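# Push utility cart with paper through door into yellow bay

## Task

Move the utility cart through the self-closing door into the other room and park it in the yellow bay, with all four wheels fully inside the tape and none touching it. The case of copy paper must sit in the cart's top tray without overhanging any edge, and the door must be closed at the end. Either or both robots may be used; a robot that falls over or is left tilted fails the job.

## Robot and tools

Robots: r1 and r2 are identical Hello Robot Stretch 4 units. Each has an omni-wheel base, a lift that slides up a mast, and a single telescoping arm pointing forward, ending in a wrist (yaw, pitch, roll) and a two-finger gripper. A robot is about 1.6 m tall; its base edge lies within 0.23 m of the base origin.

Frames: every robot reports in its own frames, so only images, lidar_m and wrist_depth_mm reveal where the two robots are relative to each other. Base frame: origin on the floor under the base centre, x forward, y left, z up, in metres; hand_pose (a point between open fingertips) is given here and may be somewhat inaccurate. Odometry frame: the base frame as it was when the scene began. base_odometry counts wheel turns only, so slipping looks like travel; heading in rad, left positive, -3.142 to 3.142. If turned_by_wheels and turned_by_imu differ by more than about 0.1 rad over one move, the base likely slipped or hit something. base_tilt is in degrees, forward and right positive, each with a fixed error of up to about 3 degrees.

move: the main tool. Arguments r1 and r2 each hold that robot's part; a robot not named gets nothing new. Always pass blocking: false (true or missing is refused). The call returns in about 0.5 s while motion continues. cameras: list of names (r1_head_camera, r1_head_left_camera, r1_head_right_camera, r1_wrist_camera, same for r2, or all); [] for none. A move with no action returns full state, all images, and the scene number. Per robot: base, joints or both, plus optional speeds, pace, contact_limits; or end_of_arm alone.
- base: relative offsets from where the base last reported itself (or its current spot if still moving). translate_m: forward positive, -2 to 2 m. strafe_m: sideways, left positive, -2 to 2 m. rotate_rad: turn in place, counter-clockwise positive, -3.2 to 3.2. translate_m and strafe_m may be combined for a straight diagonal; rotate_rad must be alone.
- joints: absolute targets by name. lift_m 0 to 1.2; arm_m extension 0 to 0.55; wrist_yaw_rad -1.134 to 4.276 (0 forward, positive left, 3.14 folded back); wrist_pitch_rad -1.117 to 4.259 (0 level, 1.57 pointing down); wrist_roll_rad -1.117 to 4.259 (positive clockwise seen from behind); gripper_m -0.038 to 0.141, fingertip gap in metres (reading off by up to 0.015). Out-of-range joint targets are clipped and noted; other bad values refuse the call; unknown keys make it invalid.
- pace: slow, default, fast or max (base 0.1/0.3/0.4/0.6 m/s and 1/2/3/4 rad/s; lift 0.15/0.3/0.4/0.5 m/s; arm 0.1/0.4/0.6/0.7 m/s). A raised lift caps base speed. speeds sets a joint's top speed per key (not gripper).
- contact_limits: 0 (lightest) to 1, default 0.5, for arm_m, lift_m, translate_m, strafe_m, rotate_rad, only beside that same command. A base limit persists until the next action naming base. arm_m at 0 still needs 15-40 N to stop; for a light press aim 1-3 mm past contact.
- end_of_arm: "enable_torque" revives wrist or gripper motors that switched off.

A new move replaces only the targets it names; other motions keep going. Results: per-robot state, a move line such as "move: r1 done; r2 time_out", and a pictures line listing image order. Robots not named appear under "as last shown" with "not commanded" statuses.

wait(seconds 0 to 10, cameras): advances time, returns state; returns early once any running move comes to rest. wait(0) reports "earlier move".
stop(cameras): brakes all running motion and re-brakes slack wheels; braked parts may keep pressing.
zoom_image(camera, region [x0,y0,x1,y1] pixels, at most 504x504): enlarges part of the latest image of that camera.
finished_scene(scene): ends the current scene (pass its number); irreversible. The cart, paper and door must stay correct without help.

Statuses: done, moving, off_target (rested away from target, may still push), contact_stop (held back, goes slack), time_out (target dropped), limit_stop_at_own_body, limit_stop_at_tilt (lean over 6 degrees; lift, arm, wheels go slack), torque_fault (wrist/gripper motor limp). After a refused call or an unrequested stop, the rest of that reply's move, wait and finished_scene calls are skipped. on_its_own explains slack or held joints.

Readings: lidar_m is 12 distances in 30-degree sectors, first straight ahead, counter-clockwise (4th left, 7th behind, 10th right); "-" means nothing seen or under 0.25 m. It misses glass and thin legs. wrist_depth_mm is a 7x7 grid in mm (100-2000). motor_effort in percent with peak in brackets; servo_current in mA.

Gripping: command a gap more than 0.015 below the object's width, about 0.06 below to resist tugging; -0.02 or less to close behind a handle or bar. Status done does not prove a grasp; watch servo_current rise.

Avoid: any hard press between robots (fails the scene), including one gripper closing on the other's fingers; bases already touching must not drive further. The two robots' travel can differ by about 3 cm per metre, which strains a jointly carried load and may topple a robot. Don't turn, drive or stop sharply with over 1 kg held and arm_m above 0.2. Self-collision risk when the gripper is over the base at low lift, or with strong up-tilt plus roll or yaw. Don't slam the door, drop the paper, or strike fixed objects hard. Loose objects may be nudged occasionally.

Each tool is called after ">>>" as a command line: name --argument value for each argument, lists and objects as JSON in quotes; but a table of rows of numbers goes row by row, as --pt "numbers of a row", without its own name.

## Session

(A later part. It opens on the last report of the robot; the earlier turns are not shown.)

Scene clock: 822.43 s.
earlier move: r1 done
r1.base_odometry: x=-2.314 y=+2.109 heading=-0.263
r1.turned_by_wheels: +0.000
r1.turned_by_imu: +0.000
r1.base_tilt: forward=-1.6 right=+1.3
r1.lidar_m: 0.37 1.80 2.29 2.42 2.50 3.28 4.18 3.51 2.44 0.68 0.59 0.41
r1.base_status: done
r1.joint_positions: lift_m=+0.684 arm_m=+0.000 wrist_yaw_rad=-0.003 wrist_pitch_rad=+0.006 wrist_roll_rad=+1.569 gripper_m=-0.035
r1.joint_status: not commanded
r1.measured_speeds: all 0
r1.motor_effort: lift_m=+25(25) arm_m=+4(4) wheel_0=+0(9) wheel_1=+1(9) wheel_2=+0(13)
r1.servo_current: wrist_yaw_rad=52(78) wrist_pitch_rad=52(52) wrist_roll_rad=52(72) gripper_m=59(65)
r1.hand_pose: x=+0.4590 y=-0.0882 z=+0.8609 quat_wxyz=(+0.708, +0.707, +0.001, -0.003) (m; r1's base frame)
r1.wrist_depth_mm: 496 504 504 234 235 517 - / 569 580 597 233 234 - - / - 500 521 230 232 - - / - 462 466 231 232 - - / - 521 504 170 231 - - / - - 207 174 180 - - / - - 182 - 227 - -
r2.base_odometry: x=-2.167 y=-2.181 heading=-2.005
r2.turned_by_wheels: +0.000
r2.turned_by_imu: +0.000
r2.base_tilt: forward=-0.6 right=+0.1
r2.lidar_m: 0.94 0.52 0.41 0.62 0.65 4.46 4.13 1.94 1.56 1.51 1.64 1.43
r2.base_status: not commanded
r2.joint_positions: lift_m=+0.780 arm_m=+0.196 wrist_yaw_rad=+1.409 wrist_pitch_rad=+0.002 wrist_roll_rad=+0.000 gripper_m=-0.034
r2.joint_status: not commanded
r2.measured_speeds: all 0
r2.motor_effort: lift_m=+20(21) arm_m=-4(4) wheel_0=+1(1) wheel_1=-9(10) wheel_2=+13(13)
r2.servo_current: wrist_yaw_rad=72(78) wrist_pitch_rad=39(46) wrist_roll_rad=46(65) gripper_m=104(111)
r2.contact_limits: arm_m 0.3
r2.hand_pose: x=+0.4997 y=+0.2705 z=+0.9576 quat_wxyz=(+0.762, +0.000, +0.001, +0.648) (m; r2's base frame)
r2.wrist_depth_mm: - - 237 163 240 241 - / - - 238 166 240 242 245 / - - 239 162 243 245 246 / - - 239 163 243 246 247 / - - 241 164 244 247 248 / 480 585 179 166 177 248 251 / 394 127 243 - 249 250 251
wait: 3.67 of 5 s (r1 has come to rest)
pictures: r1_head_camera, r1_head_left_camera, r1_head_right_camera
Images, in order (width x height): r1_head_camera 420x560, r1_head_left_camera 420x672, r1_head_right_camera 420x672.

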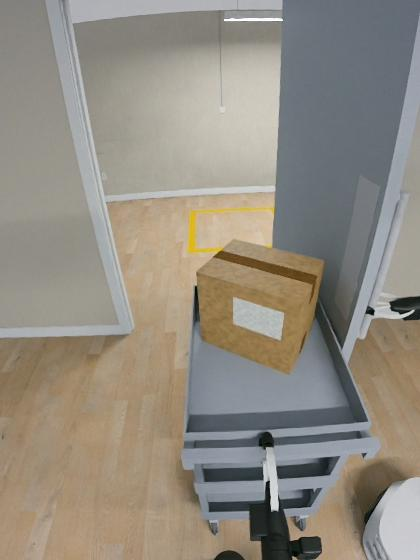

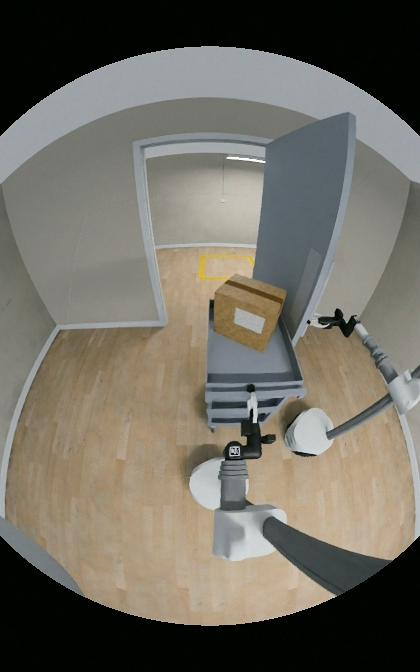

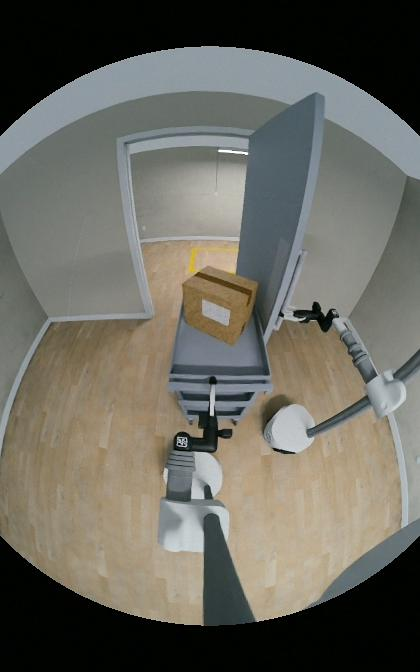

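>>> move --blocking false --r1 '{"base": {"translate_m": 0.95, "strafe_m": 0.1}}'

>>> wait --seconds 6 --cameras '["r1_head_camera","r1_head_left_camera","r1_head_right_camera","r2_wrist_camera"]'

Scene clock: 844.67 s.
move: r1 moving
r1.base_odometry: x=-2.283 y=+2.105 heading=-0.263
r1.turned_by_wheels: +0.000
r1.turned_by_imu: +0.000
r1.base_tilt: forward=-1.7 right=+1.3
r1.lidar_m: 0.38 1.79 2.29 2.40 2.50 3.26 4.19 3.53 2.46 0.65 0.60 0.41
r1.base_status: translate_m moving; strafe_m moving
r1.joint_positions: lift_m=+0.684 arm_m=+0.000 wrist_yaw_rad=-0.003 wrist_pitch_rad=+0.006 wrist_roll_rad=+1.569 gripper_m=-0.035
r1.joint_status: not commanded
r1.measured_speeds: translate_m=+0.122 strafe_m=+0.012 rotate_rad=+0.000 lift_m=+0.000 arm_m=+0.000 wrist_yaw_rad=+0.000 wrist_pitch_rad=+0.000 wrist_roll_rad=+0.000
r1.motor_effort: lift_m=+25(25) arm_m=+4(4) wheel_0=+7(8) wheel_1=+7(8) wheel_2=-12(12)
r1.servo_current: wrist_yaw_rad=52(72) wrist_pitch_rad=46(59) wrist_roll_rad=52(65) gripper_m=59(59)
r1.hand_pose: x=+0.4590 y=-0.0882 z=+0.8609 quat_wxyz=(+0.708, +0.707, +0.001, -0.003) (m; r1's base frame)
r1.wrist_depth_mm: 473 477 484 238 240 500 492 / 539 559 544 236 236 574 - / - 521 554 233 235 - - / - 462 455 231 233 - - / - 508 500 169 231 - - / - - 211 174 181 - - / - - 179 - 225 - -
r2: as last shown
r2.base_tilt: forward=-0.6 right=+0.0
r2.lidar_m: 0.93 0.49 0.40 0.61 0.65 4.44 4.10 1.94 1.54 1.51 1.66 1.42
r2.motor_effort: lift_m=+21(21) arm_m=-4(4) wheel_0=+1(1) wheel_1=-9(10) wheel_2=+13(13)
r2.servo_current: wrist_yaw_rad=65(72) wrist_pitch_rad=46(46) wrist_roll_rad=39(52) gripper_m=104(104)
r2.contact_limits: arm_m 0.3
r2.wrist_depth_mm: - - 237 164 239 242 - / - - 237 166 240 243 244 / - - 239 162 242 244 246 / - - 240 163 244 246 247 / - - 242 164 246 248 248 / 480 580 180 165 177 248 250 / 366 127 244 - 248 249 251
pictures: none

Scene clock: 848.83 s.
earlier move: r1 done
r1.base_odometry: x=-1.370 y=+1.959 heading=-0.263
r1.turned_by_wheels: +0.000
r1.turned_by_imu: -0.002
r1.base_tilt: forward=-1.6 right=+1.3
r1.lidar_m: 0.37 0.91 1.02 2.39 2.45 3.24 - 0.92 0.45 0.40 0.43 0.42
r1.base_status: done
r1.joint_positions: lift_m=+0.684 arm_m=+0.000 wrist_yaw_rad=-0.003 wrist_pitch_rad=+0.006 wrist_roll_rad=+1.569 gripper_m=-0.035
r1.joint_status: not commanded
r1.measured_speeds: all 0
r1.motor_effort: lift_m=+25(25) arm_m=+4(4) wheel_0=+1(8) wheel_1=+2(9) wheel_2=+1(14)
r1.servo_current: wrist_yaw_rad=33(72) wrist_pitch_rad=52(59) wrist_roll_rad=59(65) gripper_m=52(65)
r1.hand_pose: x=+0.4590 y=-0.0882 z=+0.8609 quat_wxyz=(+0.708, +0.707, +0.001, -0.003) (m; r1's base frame)
r1.wrist_depth_mm: 496 496 504 230 231 521 - / - - - 229 231 820 - / - 569 500 229 229 - - / - 469 466 228 231 - - / - 521 504 168 229 - - / - - 208 176 180 - - / - - 182 - 228 138 -
r2.base_odometry: x=-2.167 y=-2.181 heading=-2.005
r2.turned_by_wheels: +0.000
r2.turned_by_imu: +0.001
r2.base_tilt: forward=-0.7 right=+0.0
r2.lidar_m: 0.90 0.50 0.84 3.23 3.50 4.46 4.11 1.97 1.54 1.51 1.65 1.42
r2.base_status: not commanded
r2.joint_positions: lift_m=+0.780 arm_m=+0.196 wrist_yaw_rad=+1.409 wrist_pitch_rad=+0.002 wrist_roll_rad=+0.000 gripper_m=-0.034
r2.joint_status: not commanded
r2.measured_speeds: all 0
r2.motor_effort: lift_m=+21(21) arm_m=-4(4) wheel_0=+1(2) wheel_1=-9(10) wheel_2=+13(13)
r2.servo_current: wrist_yaw_rad=72(85) wrist_pitch_rad=39(46) wrist_roll_rad=46(65) gripper_m=111(111)
r2.contact_limits: arm_m 0.3
r2.hand_pose: x=+0.4997 y=+0.2705 z=+0.9576 quat_wxyz=(+0.762, +0.000, +0.001, +0.648) (m; r2's base frame)
r2.wrist_depth_mm: - - 236 164 240 241 - / - - 239 166 241 242 245 / - - 239 162 242 244 246 / - - 241 163 243 245 247 / - - 242 165 245 247 249 / - - 241 166 177 248 250 / - - 245 - 248 250 252
wait: 4.17 of 6 s (r1 has come to rest)
pictures: r1_head_camera, r1_head_left_camera, r1_head_right_camera, r2_wrist_camera
Images, in order (width x height): r1_head_camera 420x560, r1_head_left_camera 420x672, r1_head_right_camera 420x672, r2_wrist_camera 616x392.

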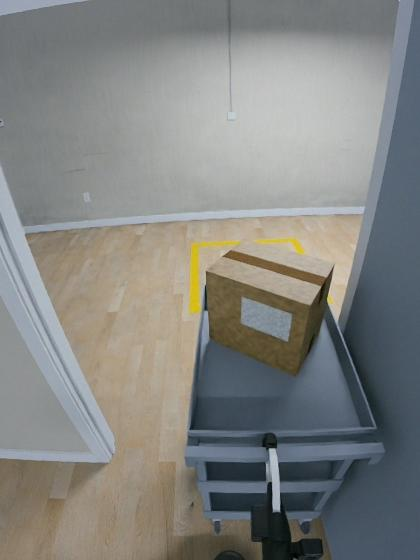

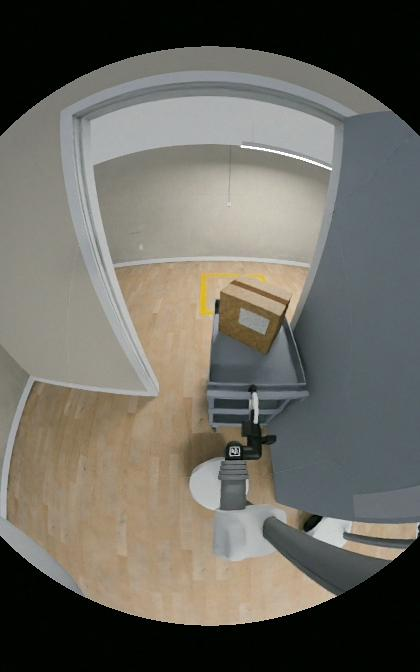

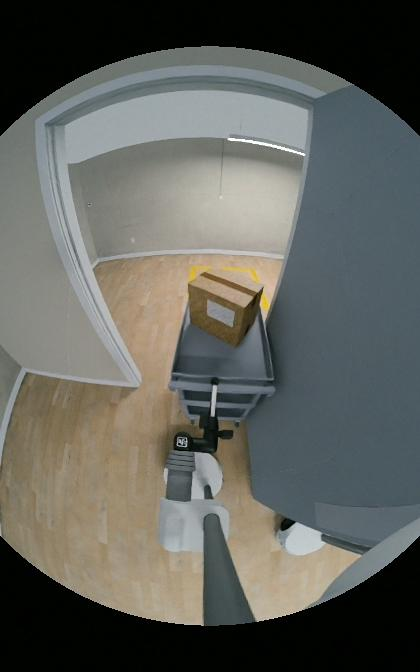

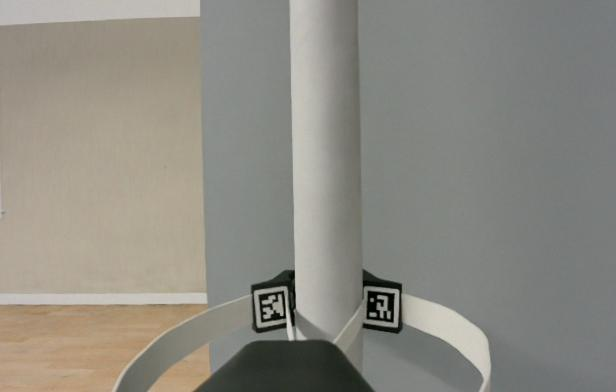

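>>> move --blocking false --r1 '{"base": {"strafe_m": 0.1, "translate_m": 0.03}}'

>>> wait --seconds 1.5

>>> move --blocking false --r1 '{"base": {"rotate_rad": -0.09}}'

>>> wait --seconds 1.5

>>> move --blocking false --r1 '{"base": {"strafe_m": 0.1, "translate_m": 0.03}}'

>>> wait --seconds 1.5

>>> move --blocking false --r1 '{"base": {"rotate_rad": -0.09}}'

>>> wait --seconds 1.5 --cameras '["r1_head_camera","r1_head_left_camera"]'

Scene clock: 870.47 s.
move: r1 moving
r1.base_odometry: x=-1.353 y=+1.986 heading=-0.264
r1.turned_by_wheels: -0.001
r1.turned_by_imu: -0.001
r1.base_tilt: forward=-1.6 right=+1.3
r1.lidar_m: 0.39 0.90 1.00 2.35 2.42 3.14 - 1.03 0.48 0.44 0.46 0.44
r1.base_status: translate_m moving; strafe_m moving
r1.joint_positions: lift_m=+0.684 arm_m=+0.000 wrist_yaw_rad=-0.003 wrist_pitch_rad=+0.006 wrist_roll_rad=+1.569 gripper_m=-0.035
r1.joint_status: not commanded
r1.measured_speeds: translate_m=+0.036 strafe_m=+0.118 rotate_rad=-0.003 lift_m=+0.000 arm_m=+0.000 wrist_yaw_rad=+0.000 wrist_pitch_rad=+0.000 wrist_roll_rad=+0.000
r1.motor_effort: lift_m=+25(25) arm_m=+4(4) wheel_0=-11(13) wheel_1=+10(10) wheel_2=-6(7)
r1.servo_current: wrist_yaw_rad=46(59) wrist_pitch_rad=52(59) wrist_roll_rad=39(65) gripper_m=59(59)
r1.hand_pose: x=+0.4590 y=-0.0882 z=+0.8609 quat_wxyz=(+0.708, +0.707, +0.001, -0.003) (m; r1's base frame)
r1.wrist_depth_mm: 544 535 544 224 225 569 - / - - - 165 226 - - / - 504 469 225 226 - - / - 473 473 166 229 - - / - 535 517 167 229 - - / - - 206 175 180 - - / - - 182 - 230 139 -
r2: as last shown
r2.base_tilt: forward=-0.6 right=+0.0
r2.lidar_m: 0.95 0.51 0.86 3.23 3.54 4.48 4.12 1.94 1.54 1.50 1.65 1.43
r2.motor_effort: lift_m=+21(21) arm_m=-4(4) wheel_0=+1(1) wheel_1=-9(9) wheel_2=+13(13)
r2.servo_current: wrist_yaw_rad=65(85) wrist_pitch_rad=39(46) wrist_roll_rad=39(52) gripper_m=104(111)
r2.contact_limits: arm_m 0.3
r2.wrist_depth_mm: - - 236 164 240 241 - / - - 237 166 241 244 245 / - - 239 162 243 245 246 / - - 241 163 243 245 248 / - - 243 165 245 247 249 / - - 241 166 177 248 251 / - - 243 - 248 249 250
pictures: none

Scene clock: 871.53 s.
earlier move: r1 done
r1.base_odometry: x=-1.315 y=+2.047 heading=-0.264
r1.turned_by_wheels: +0.000
r1.turned_by_imu: +0.000
r1.base_tilt: forward=-1.6 right=+1.3
r1.lidar_m: 0.38 0.83 0.96 2.29 2.37 3.11 - 3.71 0.56 0.49 0.53 0.41
r1.base_status: done
r1.joint_positions: lift_m=+0.684 arm_m=+0.000 wrist_yaw_rad=-0.003 wrist_pitch_rad=+0.006 wrist_roll_rad=+1.569 gripper_m=-0.035
r1.joint_status: not commanded
r1.measured_speeds: all 0
r1.motor_effort: lift_m=+25(25) arm_m=-1(4) wheel_0=-5(13) wheel_1=+1(10) wheel_2=-3(7)
r1.servo_current: wrist_yaw_rad=52(65) wrist_pitch_rad=46(59) wrist_roll_rad=39(72) gripper_m=59(65)
r1.hand_pose: x=+0.4590 y=-0.0882 z=+0.8609 quat_wxyz=(+0.708, +0.707, +0.001, -0.003) (m; r1's base frame)
r1.wrist_depth_mm: - - - 150 207 - - / - 559 508 153 212 - - / - 439 442 157 216 - - / - 512 488 160 220 - - / - - 549 163 225 - - / - - 208 176 180 1708 - / - - 182 - 236 138 -
r2.base_odometry: x=-2.167 y=-2.181 heading=-2.005
r2.turned_by_wheels: +0.000
r2.turned_by_imu: +0.000
r2.base_tilt: forward=-0.6 right=+0.0
r2.lidar_m: 0.92 0.51 0.94 3.21 3.52 4.44 4.10 1.97 1.55 1.51 1.65 1.44
r2.base_status: not commanded
r2.joint_positions: lift_m=+0.780 arm_m=+0.196 wrist_yaw_rad=+1.409 wrist_pitch_rad=+0.002 wrist_roll_rad=+0.000 gripper_m=-0.034
r2.joint_status: not commanded
r2.measured_speeds: all 0
r2.motor_effort: lift_m=+21(21) arm_m=-4(4) wheel_0=+1(1) wheel_1=-9(10) wheel_2=+13(13)
r2.servo_current: wrist_yaw_rad=65(85) wrist_pitch_rad=39(46) wrist_roll_rad=52(65) gripper_m=98(111)
r2.contact_limits: arm_m 0.3
r2.hand_pose: x=+0.4997 y=+0.2705 z=+0.9576 quat_wxyz=(+0.762, +0.000, +0.001, +0.648) (m; r2's base frame)
r2.wrist_depth_mm: - - 236 164 238 241 - / - - 238 165 241 242 245 / - - 239 162 243 244 245 / - - 240 163 245 246 247 / - - 242 165 245 247 250 / - - 241 165 177 247 250 / - - 244 - 249 250 251
wait: 1.07 of 1.5 s (r1 has come to rest)
pictures: none

Scene clock: 872.03 s.
move: r1 moving
r1.base_odometry: x=-1.316 y=+2.047 heading=-0.353
r1.turned_by_wheels: -0.090
r1.turned_by_imu: -0.090
r1.base_tilt: forward=-1.6 right=+1.3
r1.lidar_m: 0.38 0.81 0.92 1.86 2.29 2.87 - 4.18 0.57 0.51 0.51 0.43
r1.base_status: rotate_rad moving
r1.joint_positions: lift_m=+0.684 arm_m=+0.000 wrist_yaw_rad=+0.003 wrist_pitch_rad=+0.006 wrist_roll_rad=+1.569 gripper_m=-0.035
r1.joint_status: not commanded
r1.measured_speeds: translate_m=+0.000 strafe_m=+0.000 rotate_rad=+0.001 lift_m=+0.000 arm_m=+0.000 wrist_yaw_rad=-0.003 wrist_pitch_rad=+0.000 wrist_roll_rad=+0.000
r1.motor_effort: lift_m=+25(25) arm_m=-3(4) wheel_0=+4(9) wheel_1=+4(7) wheel_2=+0(6)
r1.servo_current: wrist_yaw_rad=39(65) wrist_pitch_rad=46(52) wrist_roll_rad=46(59) gripper_m=65(65)
r1.hand_pose: x=+0.4595 y=-0.0866 z=+0.8609 quat_wxyz=(+0.708, +0.707, +0.003, -0.001) (m; r1's base frame)
r1.wrist_depth_mm: 544 564 564 225 227 564 - / - - - 165 227 820 - / - 517 480 226 228 - - / - 473 469 227 228 - - / - 539 517 167 229 - - / - - 211 176 181 - - / - - 180 - 230 138 -
r2: as last shown
r2.lidar_m: 0.92 0.51 0.91 3.23 3.52 4.49 4.13 1.92 1.53 1.50 1.67 1.45
r2.servo_current: wrist_yaw_rad=65(78) wrist_pitch_rad=46(46) wrist_roll_rad=46(59) gripper_m=104(111)
r2.contact_limits: arm_m 0.3
r2.wrist_depth_mm: - - 236 164 240 242 - / - - 238 166 240 243 244 / - - 239 162 242 243 246 / - - 240 163 243 244 248 / - - 242 164 245 248 248 / - - 243 165 177 248 250 / - - 244 - 248 249 251
pictures: none

Scene clock: 872.40 s.
earlier move: r1 done
r1.base_odometry: x=-1.316 y=+2.047 heading=-0.353
r1.turned_by_wheels: +0.000
r1.turned_by_imu: +0.000
r1.base_tilt: forward=-1.6 right=+1.3
r1.lidar_m: 0.38 0.85 0.90 1.87 2.31 2.85 - 4.18 0.56 0.50 0.49 0.42
r1.base_status: done
r1.joint_positions: lift_m=+0.684 arm_m=+0.000 wrist_yaw_rad=-0.001 wrist_pitch_rad=+0.006 wrist_roll_rad=+1.569 gripper_m=-0.035
r1.joint_status: not commanded
r1.measured_speeds: all 0
r1.motor_effort: lift_m=+25(25) arm_m=+4(4) wheel_0=+3(9) wheel_1=+3(7) wheel_2=-2(6)
r1.servo_current: wrist_yaw_rad=59(65) wrist_pitch_rad=52(59) wrist_roll_rad=46(59) gripper_m=59(65)
r1.hand_pose: x=+0.4592 y=-0.0876 z=+0.8609 quat_wxyz=(+0.708, +0.707, +0.002, -0.002) (m; r1's base frame)
r1.wrist_depth_mm: 544 564 569 225 226 668 - / - - - 166 226 809 - / - 512 480 227 228 - - / - 473 469 167 229 - - / - 530 512 167 228 - - / - - 211 176 180 - - / - - 176 - 229 138 -
r2.base_odometry: x=-2.167 y=-2.181 heading=-2.005
r2.turned_by_wheels: +0.000
r2.turned_by_imu: +0.000
r2.base_tilt: forward=-0.6 right=+0.0
r2.lidar_m: 0.96 0.51 0.91 3.23 3.51 4.49 4.11 1.93 1.53 1.50 1.61 1.40
r2.base_status: not commanded
r2.joint_positions: lift_m=+0.780 arm_m=+0.196 wrist_yaw_rad=+1.409 wrist_pitch_rad=+0.002 wrist_roll_rad=+0.000 gripper_m=-0.034
r2.joint_status: not commanded
r2.measured_speeds: all 0
r2.motor_effort: lift_m=+20(21) arm_m=-4(4) wheel_0=+1(1) wheel_1=-9(10) wheel_2=+13(13)
r2.servo_current: wrist_yaw_rad=59(78) wrist_pitch_rad=39(46) wrist_roll_rad=52(59) gripper_m=104(111)
r2.contact_limits: arm_m 0.3
r2.hand_pose: x=+0.4997 y=+0.2705 z=+0.9576 quat_wxyz=(+0.762, +0.000, +0.001, +0.648) (m; r2's base frame)
r2.wrist_depth_mm: - - 236 164 240 241 - / - - 238 166 241 243 244 / - - 240 162 242 245 246 / - - 240 163 243 246 248 / - - 243 165 244 248 249 / - - 242 165 177 249 249 / - - 244 - 248 250 251
wait: 0.37 of 1.5 s (r1 has come to rest)
pictures: none

Scene clock: 872.90 s.
move: r1 moving
r1.base_odometry: x=-1.296 y=+2.073 heading=-0.354
r1.turned_by_wheels: -0.001
r1.turned_by_imu: +0.000
r1.base_tilt: forward=-1.6 right=+1.3
r1.lidar_m: 0.40 0.83 0.91 1.83 2.28 2.86 - 4.22 0.60 0.54 0.53 0.41
r1.base_status: translate_m moving; strafe_m moving
r1.joint_positions: lift_m=+0.684 arm_m=+0.000 wrist_yaw_rad=-0.001 wrist_pitch_rad=+0.006 wrist_roll_rad=+1.569 gripper_m=-0.035
r1.joint_status: not commanded
r1.measured_speeds: translate_m=+0.036 strafe_m=+0.119 rotate_rad=+0.000 lift_m=+0.000 arm_m=+0.000 wrist_yaw_rad=+0.000 wrist_pitch_rad=+0.000 wrist_roll_rad=+0.000
r1.motor_effort: lift_m=+25(25) arm_m=+4(4) wheel_0=-11(11) wheel_1=+7(10) wheel_2=-5(7)
r1.servo_current: wrist_yaw_rad=59(72) wrist_pitch_rad=52(52) wrist_roll_rad=52(52) gripper_m=52(59)
r1.hand_pose: x=+0.4592 y=-0.0877 z=+0.8609 quat_wxyz=(+0.708, +0.707, +0.002, -0.003) (m; r1's base frame)
r1.wrist_depth_mm: 627 647 691 221 222 676 - / - - - 222 224 - - / - 488 459 164 225 - - / - 477 469 165 226 - - / - - 525 166 228 - - / - - 208 175 180 - - / - - 182 - 231 138 -
r2: as last shown
r2.lidar_m: 0.92 0.52 0.93 3.24 3.47 4.47 4.12 1.98 1.54 1.50 1.65 1.44
r2.motor_effort: lift_m=+21(21) arm_m=-4(4) wheel_0=+1(1) wheel_1=-9(9) wheel_2=+13(13)
r2.servo_current: wrist_yaw_rad=65(65) wrist_pitch_rad=33(46) wrist_roll_rad=52(52) gripper_m=104(104)
r2.contact_limits: arm_m 0.3
r2.wrist_depth_mm: - - 237 164 240 242 - / - - 238 166 241 243 244 / - - 239 162 242 245 246 / - - 240 163 244 246 246 / - - 242 164 246 247 249 / - - 242 166 177 248 249 / - - 243 - 248 249 251
pictures: none

Scene clock: 873.97 s.
earlier move: r1 done
r1.base_odometry: x=-1.253 y=+2.131 heading=-0.354
r1.turned_by_wheels: +0.000
r1.turned_by_imu: +0.000
r1.base_tilt: forward=-1.5 right=+1.3
r1.lidar_m: 0.40 0.76 0.87 1.73 2.23 2.77 - 4.31 0.69 0.60 0.60 0.41
r1.base_status: done
r1.joint_positions: lift_m=+0.684 arm_m=+0.000 wrist_yaw_rad=-0.001 wrist_pitch_rad=+0.006 wrist_roll_rad=+1.569 gripper_m=-0.035
r1.joint_status: not commanded
r1.measured_speeds: all 0
r1.motor_effort: lift_m=+25(25) arm_m=-4(4) wheel_0=-5(12) wheel_1=+0(10) wheel_2=-1(7)
r1.servo_current: wrist_yaw_rad=46(72) wrist_pitch_rad=52(59) wrist_roll_rad=59(65) gripper_m=59(65)
r1.hand_pose: x=+0.4592 y=-0.0877 z=+0.8609 quat_wxyz=(+0.708, +0.707, +0.002, -0.003) (m; r1's base frame)
r1.wrist_depth_mm: - - - 147 204 - - / - 504 477 150 208 - - / - 436 445 153 213 - - / - 508 500 157 220 - - / - - 569 162 224 - - / - - 208 167 180 1708 - / - - 180 - 237 138 -
r2.base_odometry: x=-2.167 y=-2.181 heading=-2.005
r2.turned_by_wheels: +0.000
r2.turned_by_imu: +0.000
r2.base_tilt: forward=-0.7 right=+0.1
r2.lidar_m: 0.91 0.53 1.04 3.23 3.53 4.48 4.10 1.94 1.51 1.50 1.65 1.41
r2.base_status: not commanded
r2.joint_positions: lift_m=+0.780 arm_m=+0.196 wrist_yaw_rad=+1.409 wrist_pitch_rad=+0.002 wrist_roll_rad=+0.000 gripper_m=-0.034
r2.joint_status: not commanded
r2.measured_speeds: all 0
r2.motor_effort: lift_m=+21(21) arm_m=-4(4) wheel_0=+1(1) wheel_1=-9(10) wheel_2=+13(13)
r2.servo_current: wrist_yaw_rad=59(72) wrist_pitch_rad=33(46) wrist_roll_rad=52(59) gripper_m=104(111)
r2.contact_limits: arm_m 0.3
r2.hand_pose: x=+0.4997 y=+0.2705 z=+0.9576 quat_wxyz=(+0.762, +0.000, +0.001, +0.648) (m; r2's base frame)
r2.wrist_depth_mm: - - 236 164 240 242 - / - - 237 166 242 242 245 / - - 238 162 243 245 246 / - - 240 163 244 246 248 / - - 242 164 244 248 248 / - - 242 166 177 248 251 / - - 244 - 248 251 251
wait: 1.07 of 1.5 s (r1 has come to rest)
pictures: none

Scene clock: 874.47 s.
move: r1 moving
r1.base_odometry: x=-1.253 y=+2.131 heading=-0.444
r1.turned_by_wheels: -0.090
r1.turned_by_imu: -0.090
r1.base_tilt: forward=-1.6 right=+1.3
r1.lidar_m: 0.38 0.73 0.80 1.46 2.20 2.60 - 4.94 1.01 0.60 0.61 0.43
r1.base_status: rotate_rad moving
r1.joint_positions: lift_m=+0.684 arm_m=+0.000 wrist_yaw_rad=+0.002 wrist_pitch_rad=+0.006 wrist_roll_rad=+1.569 gripper_m=-0.035
r1.joint_status: not commanded
r1.measured_speeds: translate_m=+0.000 strafe_m=+0.000 rotate_rad=+0.000 lift_m=+0.000 arm_m=-0.001 wrist_yaw_rad=-0.038 wrist_pitch_rad=+0.000 wrist_roll_rad=+0.000
r1.motor_effort: lift_m=+25(25) arm_m=-4(4) wheel_0=+2(8) wheel_1=+1(8) wheel_2=+0(8)
r1.servo_current: wrist_yaw_rad=52(59) wrist_pitch_rad=46(52) wrist_roll_rad=39(65) gripper_m=59(65)
r1.hand_pose: x=+0.4594 y=-0.0870 z=+0.8609 quat_wxyz=(+0.708, +0.707, +0.003, -0.002) (m; r1's base frame)
r1.wrist_depth_mm: 654 661 647 225 227 715 - / - - - 166 227 809 - / - 521 484 226 228 - - / - 466 466 167 228 - - / - 530 517 167 229 - - / - - 210 175 180 - - / - - 183 - 229 138 -
r2: as last shown
r2.base_tilt: forward=-0.6 right=+0.1
r2.lidar_m: 0.93 0.51 1.03 3.22 3.50 4.46 4.12 1.94 1.53 1.51 1.65 1.43
r2.servo_current: wrist_yaw_rad=52(65) wrist_pitch_rad=33(46) wrist_roll_rad=52(52) gripper_m=111(111)
r2.contact_limits: arm_m 0.3
r2.wrist_depth_mm: - - 237 164 240 241 - / - - 237 166 241 243 245 / - - 239 161 242 245 247 / - - 240 163 245 246 248 / - - 241 165 245 247 248 / - - 241 165 176 247 250 / - - 243 - 247 250 251
pictures: none

Scene clock: 874.83 s.
earlier move: r1 done
r1.base_odometry: x=-1.253 y=+2.131 heading=-0.444
r1.turned_by_wheels: +0.000
r1.turned_by_imu: +0.000
r1.base_tilt: forward=-1.6 right=+1.3
r1.lidar_m: 0.38 0.76 0.81 1.47 2.19 2.55 - 4.97 1.01 0.62 0.59 0.41
r1.base_status: done
r1.joint_positions: lift_m=+0.684 arm_m=+0.000 wrist_yaw_rad=-0.002 wrist_pitch_rad=+0.006 wrist_roll_rad=+1.569 gripper_m=-0.035
r1.joint_status: not commanded
r1.measured_speeds: translate_m=+0.000 strafe_m=+0.000 rotate_rad=+0.001 lift_m=+0.000 arm_m=+0.000 wrist_yaw_rad=+0.000 wrist_pitch_rad=+0.000 wrist_roll_rad=+0.000
r1.motor_effort: lift_m=+25(25) arm_m=+2(4) wheel_0=+0(8) wheel_1=+3(8) wheel_2=-3(8)
r1.servo_current: wrist_yaw_rad=59(59) wrist_pitch_rad=46(52) wrist_roll_rad=46(65) gripper_m=59(65)
r1.hand_pose: x=+0.4591 y=-0.0880 z=+0.8609 quat_wxyz=(+0.708, +0.707, +0.002, -0.003) (m; r1's base frame)
r1.wrist_depth_mm: 654 668 654 223 224 723 - / - - - 224 225 - - / - 512 477 226 227 - - / - 466 469 166 227 - - / - 530 517 167 228 - - / - - 211 175 180 - - / - - 180 - 229 138 -
r2.base_odometry: x=-2.167 y=-2.181 heading=-2.005
r2.turned_by_wheels: +0.000
r2.turned_by_imu: +0.000
r2.base_tilt: forward=-0.6 right=+0.0
r2.lidar_m: 0.94 0.52 1.01 3.23 3.51 4.46 4.13 1.92 1.54 1.51 1.65 1.43
r2.base_status: not commanded
r2.joint_positions: lift_m=+0.780 arm_m=+0.196 wrist_yaw_rad=+1.409 wrist_pitch_rad=+0.002 wrist_roll_rad=+0.000 gripper_m=-0.034
r2.joint_status: not commanded
r2.measured_speeds: all 0
r2.motor_effort: lift_m=+21(21) arm_m=-4(4) wheel_0=+1(1) wheel_1=-9(10) wheel_2=+13(13)
r2.servo_current: wrist_yaw_rad=59(85) wrist_pitch_rad=46(46) wrist_roll_rad=59(59) gripper_m=104(111)
r2.contact_limits: arm_m 0.3
r2.hand_pose: x=+0.4997 y=+0.2705 z=+0.9576 quat_wxyz=(+0.762, +0.000, +0.001, +0.648) (m; r2's base frame)
r2.wrist_depth_mm: - - 236 164 239 242 - / - - 238 166 241 244 245 / - - 239 162 243 245 246 / - - 240 163 244 245 247 / - - 241 165 245 247 249 / - - 241 166 177 248 249 / - - 244 - 248 251 251
wait: 0.37 of 1.5 s (r1 has come to rest)
pictures: r1_head_camera, r1_head_left_camera
Images, in order (width x height): r1_head_camera 420x560, r1_head_left_camera 420x672.

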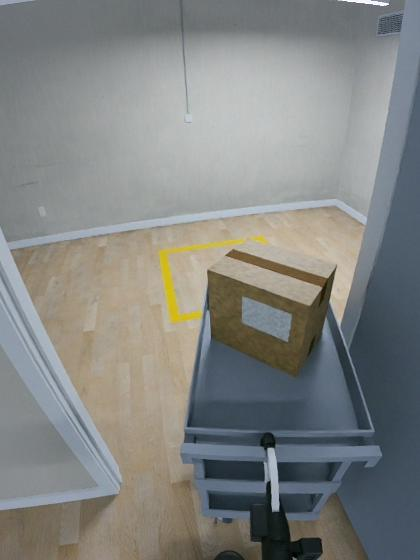

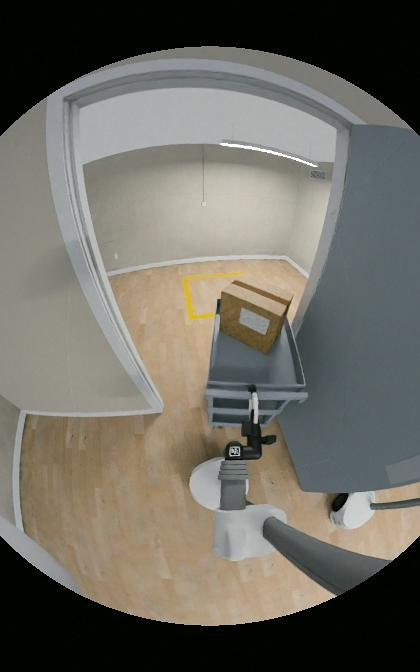

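>>> move --blocking false --r1 '{"base": {"translate_m": 1.15}}'

>>> wait --seconds 6 --cameras '["r1_head_camera","r1_head_left_camera","r1_head_right_camera"]'

Scene clock: 889.40 s.
move: r1 moving
r1.base_odometry: x=-1.225 y=+2.117 heading=-0.443
r1.turned_by_wheels: +0.000
r1.turned_by_imu: +0.000
r1.base_tilt: forward=-1.6 right=+1.2
r1.lidar_m: 0.37 0.73 0.79 1.41 2.22 2.61 - 4.94 0.73 0.60 0.61 0.41
r1.base_status: translate_m moving
r1.joint_positions: lift_m=+0.684 arm_m=+0.000 wrist_yaw_rad=-0.002 wrist_pitch_rad=+0.006 wrist_roll_rad=+1.569 gripper_m=-0.035
r1.joint_status: not commanded
r1.measured_speeds: translate_m=+0.121 strafe_m=+0.001 rotate_rad=+0.000 lift_m=+0.000 arm_m=+0.000 wrist_yaw_rad=+0.000 wrist_pitch_rad=+0.000 wrist_roll_rad=+0.000
r1.motor_effort: lift_m=+25(25) arm_m=+4(4) wheel_0=+9(11) wheel_1=+6(8) wheel_2=-13(13)
r1.servo_current: wrist_yaw_rad=52(52) wrist_pitch_rad=52(52) wrist_roll_rad=52(59) gripper_m=52(65)
r1.hand_pose: x=+0.4591 y=-0.0880 z=+0.8609 quat_wxyz=(+0.708, +0.707, +0.002, -0.003) (m; r1's base frame)
r1.wrist_depth_mm: 634 627 647 224 226 668 - / - - - 226 227 809 - / - 530 496 226 227 - - / - 466 466 167 228 - - / - 535 512 167 228 - - / - - 535 173 181 - - / - - 176 - 229 138 -
r2: as last shown
r2.lidar_m: 0.92 0.52 1.03 3.23 3.47 4.49 4.13 1.95 1.54 1.51 1.65 1.43
r2.motor_effort: lift_m=+21(21) arm_m=-4(4) wheel_0=+1(1) wheel_1=-9(9) wheel_2=+13(13)
r2.servo_current: wrist_yaw_rad=72(78) wrist_pitch_rad=46(46) wrist_roll_rad=39(59) gripper_m=98(111)
r2.contact_limits: arm_m 0.3
r2.wrist_depth_mm: - - 236 163 239 242 - / - - 238 165 242 242 245 / - - 239 162 242 245 245 / - - 240 163 244 247 248 / - - 241 164 243 248 248 / - - 242 166 177 248 249 / - - 242 - 248 248 252
pictures: none

Scene clock: 894.23 s.
earlier move: r1 done
r1.base_odometry: x=-0.214 y=+1.637 heading=-0.443
r1.turned_by_wheels: +0.000
r1.turned_by_imu: +0.001
r1.base_tilt: forward=-1.6 right=+1.3
r1.lidar_m: 0.34 0.38 2.78 2.47 0.65 0.72 - 0.70 0.45 0.61 2.24 0.45
r1.base_status: done
r1.joint_positions: lift_m=+0.684 arm_m=+0.000 wrist_yaw_rad=+0.000 wrist_pitch_rad=+0.006 wrist_roll_rad=+1.569 gripper_m=-0.035
r1.joint_status: not commanded
r1.measured_speeds: all 0
r1.motor_effort: lift_m=+25(25) arm_m=+4(4) wheel_0=+2(11) wheel_1=+2(9) wheel_2=+2(13)
r1.servo_current: wrist_yaw_rad=52(78) wrist_pitch_rad=46(59) wrist_roll_rad=52(65) gripper_m=52(65)
r1.hand_pose: x=+0.4593 y=-0.0874 z=+0.8609 quat_wxyz=(+0.708, +0.707, +0.002, -0.002) (m; r1's base frame)
r1.wrist_depth_mm: - - - - 315 322 324 / - - - - 287 1863 488 / - - - 198 265 1808 - / - - - 190 255 831 - / - 477 466 181 239 - - / - 477 210 177 181 - - / - 480 488 - 216 - -
r2.base_odometry: x=-2.167 y=-2.181 heading=-2.005
r2.turned_by_wheels: +0.000
r2.turned_by_imu: +0.001
r2.base_tilt: forward=-0.6 right=+0.0
r2.lidar_m: 0.91 0.50 2.37 3.23 3.50 4.47 4.12 1.93 1.53 1.50 1.64 1.43
r2.base_status: not commanded
r2.joint_positions: lift_m=+0.780 arm_m=+0.196 wrist_yaw_rad=+1.409 wrist_pitch_rad=+0.002 wrist_roll_rad=+0.000 gripper_m=-0.034
r2.joint_status: not commanded
r2.measured_speeds: all 0
r2.motor_effort: lift_m=+21(21) arm_m=-4(4) wheel_0=+1(2) wheel_1=-9(10) wheel_2=+13(13)
r2.servo_current: wrist_yaw_rad=65(78) wrist_pitch_rad=33(46) wrist_roll_rad=46(59) gripper_m=104(111)
r2.contact_limits: arm_m 0.3
r2.hand_pose: x=+0.4997 y=+0.2705 z=+0.9576 quat_wxyz=(+0.762, +0.000, +0.001, +0.648) (m; r2's base frame)
r2.wrist_depth_mm: - - 236 164 240 241 - / - - 237 166 241 243 245 / - - 239 162 242 244 246 / - - 241 163 244 245 248 / - - 241 164 245 247 248 / - - 242 166 177 248 250 / - - 243 - 247 249 251
wait: 4.83 of 6 s (r1 has come to rest)
pictures: r1_head_camera, r1_head_left_camera, r1_head_right_camera
Images, in order (width x height): r1_head_camera 420x560, r1_head_left_camera 420x672, r1_head_right_camera 420x672.

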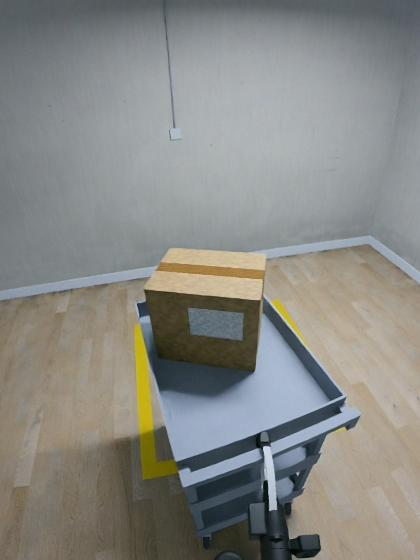

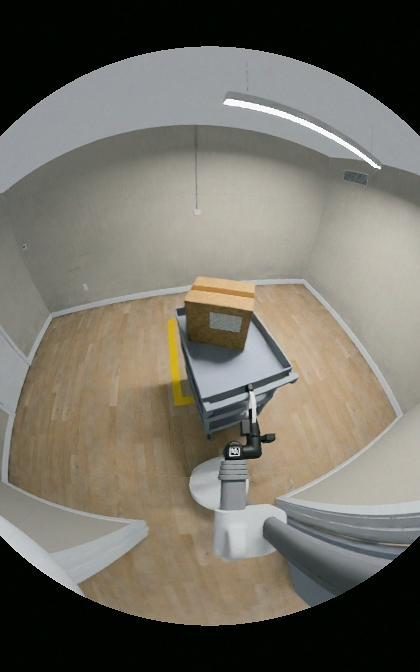

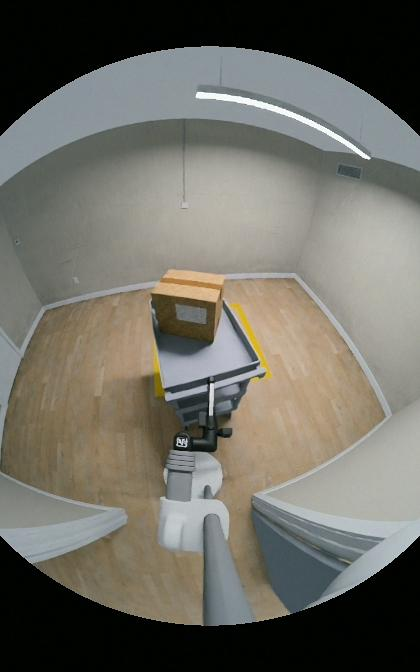

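>>> zoom_image --camera "r1_head_camera" --region '[110, 240, 400, 560]'

>>> zoom_image --camera "r1_head_left_camera" --region '[130, 260, 330, 460]'

Scaled by 1.575 from the camera's 420x560 image, which has a finer 600x800 frame.

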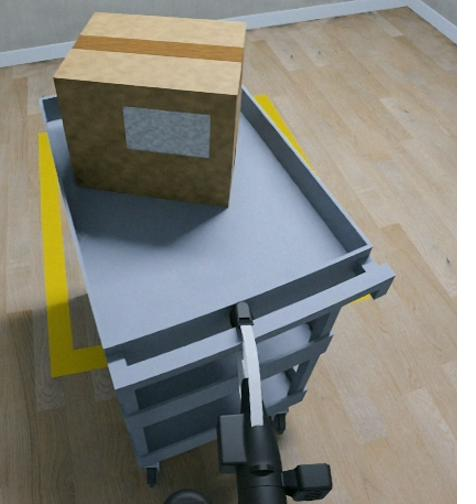

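Scaled by 2.520 from the camera's 420x672 image, which has a finer 600x960 frame.

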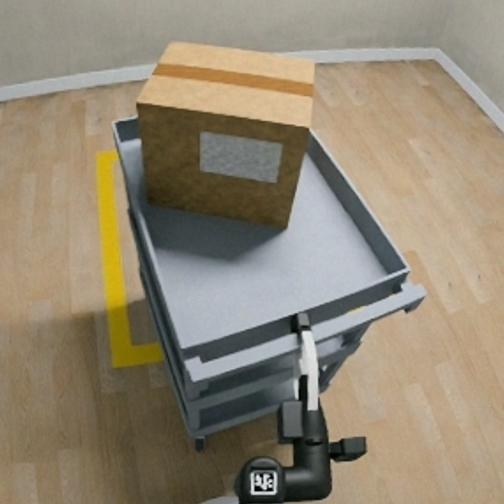

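>>> move --blocking false --r1 '{"base": {"translate_m": 0.07, "strafe_m": 0.22}}'

>>> wait --seconds 3 --cameras '["r1_head_camera","r1_head_left_camera"]'

Scene clock: 923.70 s.
move: r1 moving
r1.base_odometry: x=-0.192 y=+1.661 heading=-0.444
r1.turned_by_wheels: -0.001
r1.turned_by_imu: -0.001
r1.base_tilt: forward=-1.6 right=+1.3
r1.lidar_m: 0.32 0.48 2.78 2.44 0.64 0.67 - 0.71 0.50 0.61 2.28 0.48
r1.base_status: translate_m moving; strafe_m moving
r1.joint_positions: lift_m=+0.684 arm_m=+0.000 wrist_yaw_rad=-0.006 wrist_pitch_rad=+0.006 wrist_roll_rad=+1.570 gripper_m=-0.035
r1.joint_status: not commanded
r1.measured_speeds: translate_m=+0.037 strafe_m=+0.118 rotate_rad=+0.000 lift_m=+0.000 arm_m=+0.000 wrist_yaw_rad=-0.042 wrist_pitch_rad=+0.000 wrist_roll_rad=+0.000
r1.motor_effort: lift_m=+25(25) arm_m=+4(4) wheel_0=-12(12) wheel_1=+11(11) wheel_2=-10(10)
r1.servo_current: wrist_yaw_rad=52(59) wrist_pitch_rad=46(52) wrist_roll_rad=59(59) gripper_m=65(65)
r1.hand_pose: x=+0.4588 y=-0.0891 z=+0.8609 quat_wxyz=(+0.708, +0.707, +0.000, -0.004) (m; r1's base frame)
r1.wrist_depth_mm: - - - - 325 334 332 / - - - - 298 1708 473 / - - - 200 274 1808 - / - - - 192 254 1808 - / - 521 466 179 239 - - / - 466 186 176 180 - - / - 473 480 126 212 - -
r2: as last shown
r2.turned_by_imu: +0.000
r2.lidar_m: 0.94 0.52 2.35 3.24 3.50 4.48 4.10 1.94 1.54 1.48 1.67 1.45
r2.motor_effort: lift_m=+21(21) arm_m=-4(4) wheel_0=+1(1) wheel_1=-9(10) wheel_2=+13(13)
r2.servo_current: wrist_yaw_rad=72(78) wrist_pitch_rad=33(46) wrist_roll_rad=52(52) gripper_m=98(104)
r2.contact_limits: arm_m 0.3
r2.wrist_depth_mm: - - 236 163 239 242 - / - - 237 166 240 242 245 / - - 239 162 242 244 246 / - - 240 163 243 246 247 / - - 242 164 244 247 247 / - - 242 165 177 248 251 / - - 244 - 249 250 253
pictures: none

Scene clock: 925.40 s.
earlier move: r1 done
r1.base_odometry: x=-0.056 y=+1.806 heading=-0.444
r1.turned_by_wheels: +0.001
r1.turned_by_imu: +0.001
r1.base_tilt: forward=-1.6 right=+1.3
r1.lidar_m: 0.37 2.40 2.60 2.28 0.79 0.58 - 1.06 0.69 0.84 2.45 0.43
r1.base_status: done
r1.joint_positions: lift_m=+0.684 arm_m=+0.000 wrist_yaw_rad=-0.001 wrist_pitch_rad=+0.006 wrist_roll_rad=+1.570 gripper_m=-0.035
r1.joint_status: not commanded
r1.measured_speeds: all 0
r1.motor_effort: lift_m=+25(25) arm_m=-4(4) wheel_0=-3(15) wheel_1=-1(11) wheel_2=-1(11)
r1.servo_current: wrist_yaw_rad=59(78) wrist_pitch_rad=52(59) wrist_roll_rad=52(65) gripper_m=59(65)
r1.hand_pose: x=+0.4592 y=-0.0878 z=+0.8609 quat_wxyz=(+0.708, +0.707, +0.002, -0.003) (m; r1's base frame)
r1.wrist_depth_mm: - - - 239 240 1756 - / - - - 176 239 1708 - / - - 559 234 236 - - / - 466 459 231 233 - - / - 508 500 170 231 - - / - - 208 176 181 - - / - - 580 - 226 - -
r2.base_odometry: x=-2.167 y=-2.181 heading=-2.005
r2.turned_by_wheels: +0.000
r2.turned_by_imu: +0.000
r2.base_tilt: forward=-0.7 right=+0.0
r2.lidar_m: 0.94 0.52 2.32 3.23 3.51 4.49 4.10 1.95 1.52 1.51 1.65 1.45
r2.base_status: not commanded
r2.joint_positions: lift_m=+0.780 arm_m=+0.196 wrist_yaw_rad=+1.409 wrist_pitch_rad=+0.002 wrist_roll_rad=+0.000 gripper_m=-0.034
r2.joint_status: not commanded
r2.measured_speeds: all 0
r2.motor_effort: lift_m=+21(21) arm_m=-4(4) wheel_0=+1(1) wheel_1=-9(10) wheel_2=+13(13)
r2.servo_current: wrist_yaw_rad=65(78) wrist_pitch_rad=39(46) wrist_roll_rad=46(59) gripper_m=98(111)
r2.contact_limits: arm_m 0.3
r2.hand_pose: x=+0.4997 y=+0.2705 z=+0.9576 quat_wxyz=(+0.762, +0.000, +0.001, +0.648) (m; r2's base frame)
r2.wrist_depth_mm: - - 236 164 240 241 - / - - 237 166 241 242 245 / - - 238 162 243 244 246 / - - 240 163 244 246 247 / - - 241 164 245 246 248 / - - 241 166 177 248 250 / - - 243 - 248 248 251
wait: 1.70 of 3 s (r1 has come to rest)
pictures: r1_head_camera, r1_head_left_camera
Images, in order (width x height): r1_head_camera 420x560, r1_head_left_camera 420x672.

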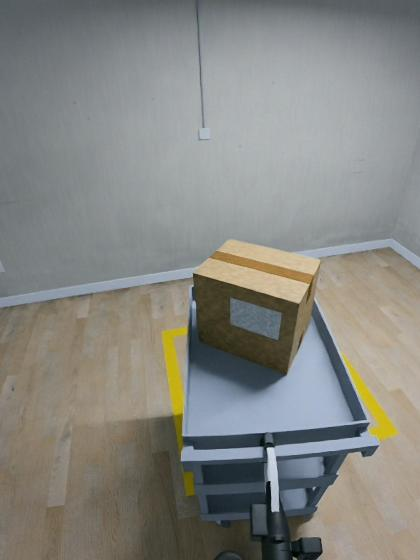

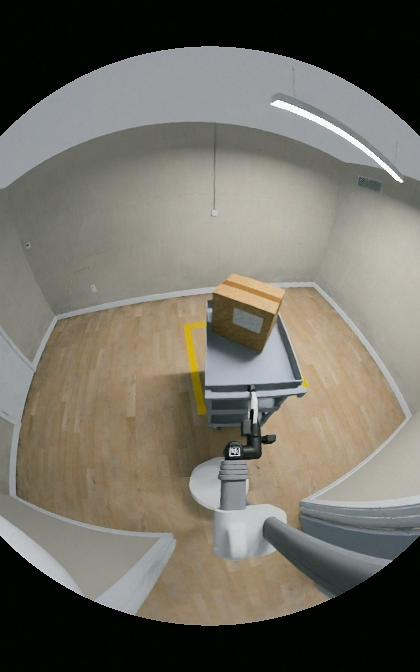

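>>> move --blocking false --r1 '{"base": {"translate_m": 0.12, "strafe_m": 0.11}}'

>>> wait --seconds 2

>>> move --blocking false --r1 '{"base": {"translate_m": 0.3, "strafe_m": -0.045}}'

>>> wait --seconds 3 --cameras '["r1_head_camera","r1_head_left_camera","r1_head_right_camera"]'

Scene clock: 943.97 s.
move: r1 moving
r1.base_odometry: x=-0.025 y=+1.816 heading=-0.444
r1.turned_by_wheels: +0.000
r1.turned_by_imu: +0.000
r1.base_tilt: forward=-1.6 right=+1.3
r1.lidar_m: 0.37 2.37 2.57 2.24 0.83 0.57 - 1.08 0.72 0.89 2.46 0.43
r1.base_status: translate_m moving; strafe_m moving
r1.joint_positions: lift_m=+0.684 arm_m=+0.000 wrist_yaw_rad=-0.002 wrist_pitch_rad=+0.006 wrist_roll_rad=+1.570 gripper_m=-0.035
r1.joint_status: not commanded
r1.measured_speeds: translate_m=+0.094 strafe_m=+0.088 rotate_rad=-0.002 lift_m=+0.000 arm_m=+0.000 wrist_yaw_rad=+0.000 wrist_pitch_rad=+0.000 wrist_roll_rad=+0.000
r1.motor_effort: lift_m=+25(25) arm_m=+2(4) wheel_0=-5(8) wheel_1=+8(10) wheel_2=-9(12)
r1.servo_current: wrist_yaw_rad=46(65) wrist_pitch_rad=46(52) wrist_roll_rad=52(59) gripper_m=59(65)
r1.hand_pose: x=+0.4591 y=-0.0881 z=+0.8609 quat_wxyz=(+0.708, +0.707, +0.001, -0.003) (m; r1's base frame)
r1.wrist_depth_mm: - - - 237 239 1756 - / - - - 175 236 1808 - / - - 559 233 234 - - / - 459 462 231 232 - - / - 508 496 170 230 - - / - - 209 174 181 - - / - - 182 - 226 138 -
r2: as last shown
r2.base_tilt: forward=-0.7 right=+0.1
r2.lidar_m: 0.94 0.52 2.31 3.24 3.50 4.44 4.11 1.94 1.54 1.51 1.67 1.44
r2.motor_effort: lift_m=+20(21) arm_m=-4(4) wheel_0=+1(1) wheel_1=-9(9) wheel_2=+13(13)
r2.servo_current: wrist_yaw_rad=72(72) wrist_pitch_rad=39(46) wrist_roll_rad=46(59) gripper_m=104(104)
r2.contact_limits: arm_m 0.3
r2.wrist_depth_mm: - - 236 164 240 241 - / - - 237 166 241 243 244 / - - 238 162 243 244 247 / - - 240 163 244 245 247 / - - 242 164 245 247 249 / - - 241 165 177 247 250 / - - 243 - 248 249 252
pictures: none

Scene clock: 945.33 s.
earlier move: r1 done
r1.base_odometry: x=+0.099 y=+1.854 heading=-0.444
r1.turned_by_wheels: +0.000
r1.turned_by_imu: +0.001
r1.base_tilt: forward=-1.6 right=+1.3
r1.lidar_m: 0.39 2.27 2.48 2.20 1.04 0.63 - 1.21 0.85 1.11 2.52 0.41
r1.base_status: done
r1.joint_positions: lift_m=+0.684 arm_m=+0.000 wrist_yaw_rad=-0.002 wrist_pitch_rad=+0.006 wrist_roll_rad=+1.570 gripper_m=-0.035
r1.joint_status: not commanded
r1.measured_speeds: all 0
r1.motor_effort: lift_m=+25(25) arm_m=-1(4) wheel_0=-1(8) wheel_1=+2(10) wheel_2=+0(12)
r1.servo_current: wrist_yaw_rad=52(65) wrist_pitch_rad=46(59) wrist_roll_rad=52(59) gripper_m=59(65)
r1.hand_pose: x=+0.4591 y=-0.0881 z=+0.8609 quat_wxyz=(+0.708, +0.707, +0.001, -0.003) (m; r1's base frame)
r1.wrist_depth_mm: - - - 211 213 1756 - / - - 559 214 216 - - / - 452 452 217 220 - - / - 484 477 162 223 - - / - - 535 164 228 - - / - - 187 175 180 1756 - / - 137 167 - 233 138 -
r2.base_odometry: x=-2.167 y=-2.181 heading=-2.005
r2.turned_by_wheels: +0.000
r2.turned_by_imu: +0.000
r2.base_tilt: forward=-0.7 right=+0.0
r2.lidar_m: 0.92 0.53 2.30 3.23 3.52 4.47 4.12 1.96 1.54 1.51 1.65 1.43
r2.base_status: not commanded
r2.joint_positions: lift_m=+0.780 arm_m=+0.196 wrist_yaw_rad=+1.409 wrist_pitch_rad=+0.002 wrist_roll_rad=+0.000 gripper_m=-0.034
r2.joint_status: not commanded
r2.measured_speeds: all 0
r2.motor_effort: lift_m=+21(21) arm_m=-4(4) wheel_0=+1(1) wheel_1=-9(10) wheel_2=+13(13)
r2.servo_current: wrist_yaw_rad=59(85) wrist_pitch_rad=39(46) wrist_roll_rad=33(59) gripper_m=98(111)
r2.contact_limits: arm_m 0.3
r2.hand_pose: x=+0.4997 y=+0.2705 z=+0.9576 quat_wxyz=(+0.762, +0.000, +0.001, +0.648) (m; r2's base frame)
r2.wrist_depth_mm: - - 236 164 240 241 - / - - 238 166 242 243 244 / - - 239 162 243 245 247 / - - 240 163 243 245 248 / - - 241 164 246 248 249 / - - 241 165 177 248 251 / - - 243 - 247 249 251
wait: 1.37 of 2 s (r1 has come to rest)
pictures: none

Scene clock: 945.83 s.
move: r1 moving
r1.base_odometry: x=+0.125 y=+1.836 heading=-0.443
r1.turned_by_wheels: +0.000
r1.turned_by_imu: +0.000
r1.base_tilt: forward=-1.6 right=+1.3
r1.lidar_m: 0.40 2.22 2.48 2.20 1.07 0.66 0.73 1.20 0.87 1.19 2.49 0.42
r1.base_status: translate_m moving; strafe_m moving
r1.joint_positions: lift_m=+0.684 arm_m=+0.000 wrist_yaw_rad=-0.002 wrist_pitch_rad=+0.006 wrist_roll_rad=+1.570 gripper_m=-0.035
r1.joint_status: not commanded
r1.measured_speeds: translate_m=+0.122 strafe_m=-0.019 rotate_rad=+0.002 lift_m=+0.000 arm_m=+0.000 wrist_yaw_rad=+0.000 wrist_pitch_rad=+0.000 wrist_roll_rad=+0.000
r1.motor_effort: lift_m=+25(25) arm_m=+4(4) wheel_0=+8(11) wheel_1=+6(8) wheel_2=-10(12)
r1.servo_current: wrist_yaw_rad=52(59) wrist_pitch_rad=52(52) wrist_roll_rad=46(59) gripper_m=59(65)
r1.hand_pose: x=+0.4591 y=-0.0881 z=+0.8609 quat_wxyz=(+0.708, +0.707, +0.001, -0.003) (m; r1's base frame)
r1.wrist_depth_mm: - - - 219 220 1661 - / - - 627 220 221 - - / - 480 459 222 223 - - / - 477 469 164 226 - - / - - 525 166 227 - - / - 569 559 174 181 - - / - 137 167 - 231 138 -
r2: as last shown
r2.lidar_m: 0.95 0.51 2.34 3.23 3.52 4.48 4.10 1.95 1.52 1.51 1.67 1.44
r2.motor_effort: lift_m=+20(21) arm_m=-4(4) wheel_0=+1(1) wheel_1=-9(9) wheel_2=+13(13)
r2.servo_current: wrist_yaw_rad=59(78) wrist_pitch_rad=46(46) wrist_roll_rad=39(52) gripper_m=104(104)
r2.contact_limits: arm_m 0.3
r2.wrist_depth_mm: - - 237 164 239 242 - / - - 238 166 241 244 244 / - - 238 162 242 245 246 / - - 241 163 245 246 248 / - - 242 164 245 248 249 / - - 241 166 177 248 251 / - - 243 - 249 249 251
pictures: none

Scene clock: 947.83 s.
earlier move: r1 done
r1.base_odometry: x=+0.351 y=+1.684 heading=-0.443
r1.turned_by_wheels: +0.000
r1.turned_by_imu: +0.000
r1.base_tilt: forward=-1.6 right=+1.3
r1.lidar_m: 0.37 0.40 2.32 2.28 1.61 0.93 0.98 1.02 1.00 1.72 2.39 0.43
r1.base_status: done
r1.joint_positions: lift_m=+0.684 arm_m=+0.000 wrist_yaw_rad=+0.001 wrist_pitch_rad=+0.006 wrist_roll_rad=+1.570 gripper_m=-0.035
r1.joint_status: not commanded
r1.measured_speeds: all 0
r1.motor_effort: lift_m=+25(25) arm_m=-4(4) wheel_0=+3(15) wheel_1=+1(8) wheel_2=+1(12)
r1.servo_current: wrist_yaw_rad=46(65) wrist_pitch_rad=52(59) wrist_roll_rad=59(72) gripper_m=52(65)
r1.hand_pose: x=+0.4594 y=-0.0871 z=+0.8609 quat_wxyz=(+0.708, +0.707, +0.003, -0.002) (m; r1's base frame)
r1.wrist_depth_mm: - - - 176 238 1661 - / - - - 174 236 1756 - / - 525 554 232 234 - - / - 459 462 230 233 - - / - 492 496 170 231 - - / - 535 212 176 181 - - / - 138 174 - 226 - -
r2.base_odometry: x=-2.167 y=-2.181 heading=-2.005
r2.turned_by_wheels: +0.000
r2.turned_by_imu: +0.000
r2.base_tilt: forward=-0.6 right=+0.1
r2.lidar_m: 0.92 0.50 2.32 3.24 3.50 4.47 4.13 1.98 1.53 1.50 1.65 1.45
r2.base_status: not commanded
r2.joint_positions: lift_m=+0.780 arm_m=+0.196 wrist_yaw_rad=+1.409 wrist_pitch_rad=+0.002 wrist_roll_rad=+0.000 gripper_m=-0.034
r2.joint_status: not commanded
r2.measured_speeds: all 0
r2.motor_effort: lift_m=+21(21) arm_m=-4(4) wheel_0=+1(1) wheel_1=-9(10) wheel_2=+13(13)
r2.servo_current: wrist_yaw_rad=59(78) wrist_pitch_rad=33(46) wrist_roll_rad=59(59) gripper_m=104(111)
r2.contact_limits: arm_m 0.3
r2.hand_pose: x=+0.4997 y=+0.2705 z=+0.9576 quat_wxyz=(+0.762, +0.000, +0.001, +0.648) (m; r2's base frame)
r2.wrist_depth_mm: - - 236 164 240 242 - / - - 238 166 241 243 245 / - - 239 162 242 244 247 / - - 240 163 243 245 248 / - - 243 164 245 247 249 / - - 241 165 176 248 249 / - - 244 - 247 249 252
wait: 2.00 of 3 s (r1 has come to rest)
pictures: r1_head_camera, r1_head_left_camera, r1_head_right_camera
Images, in order (width x height): r1_head_camera 420x560, r1_head_left_camera 420x672, r1_head_right_camera 420x672.

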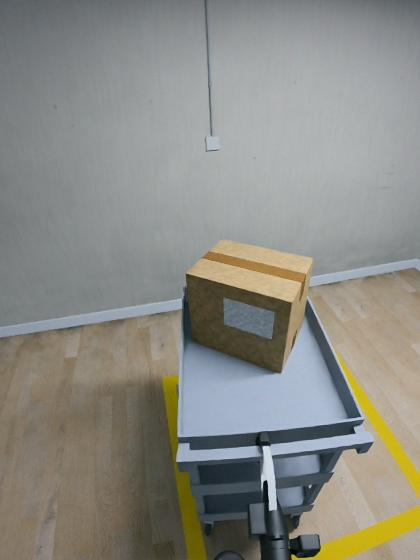

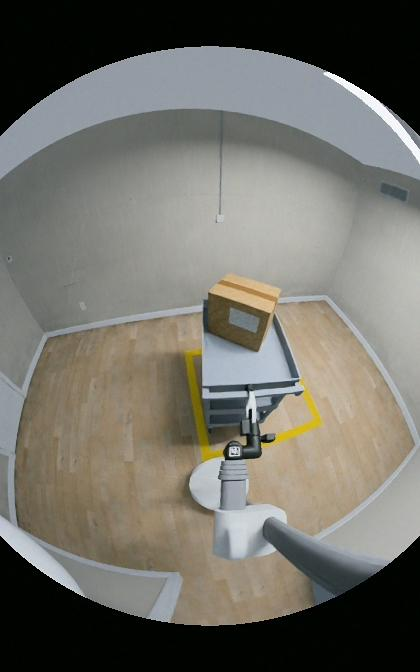

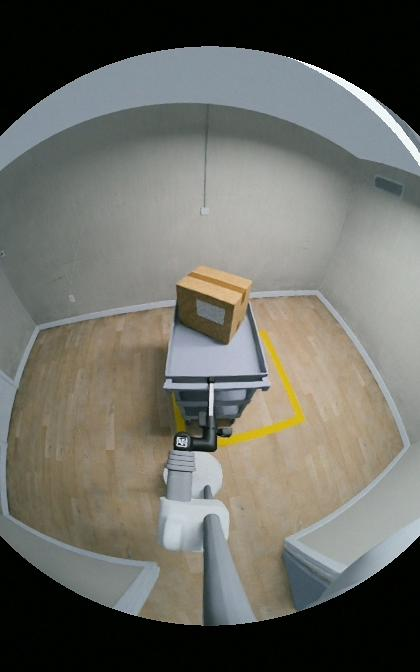

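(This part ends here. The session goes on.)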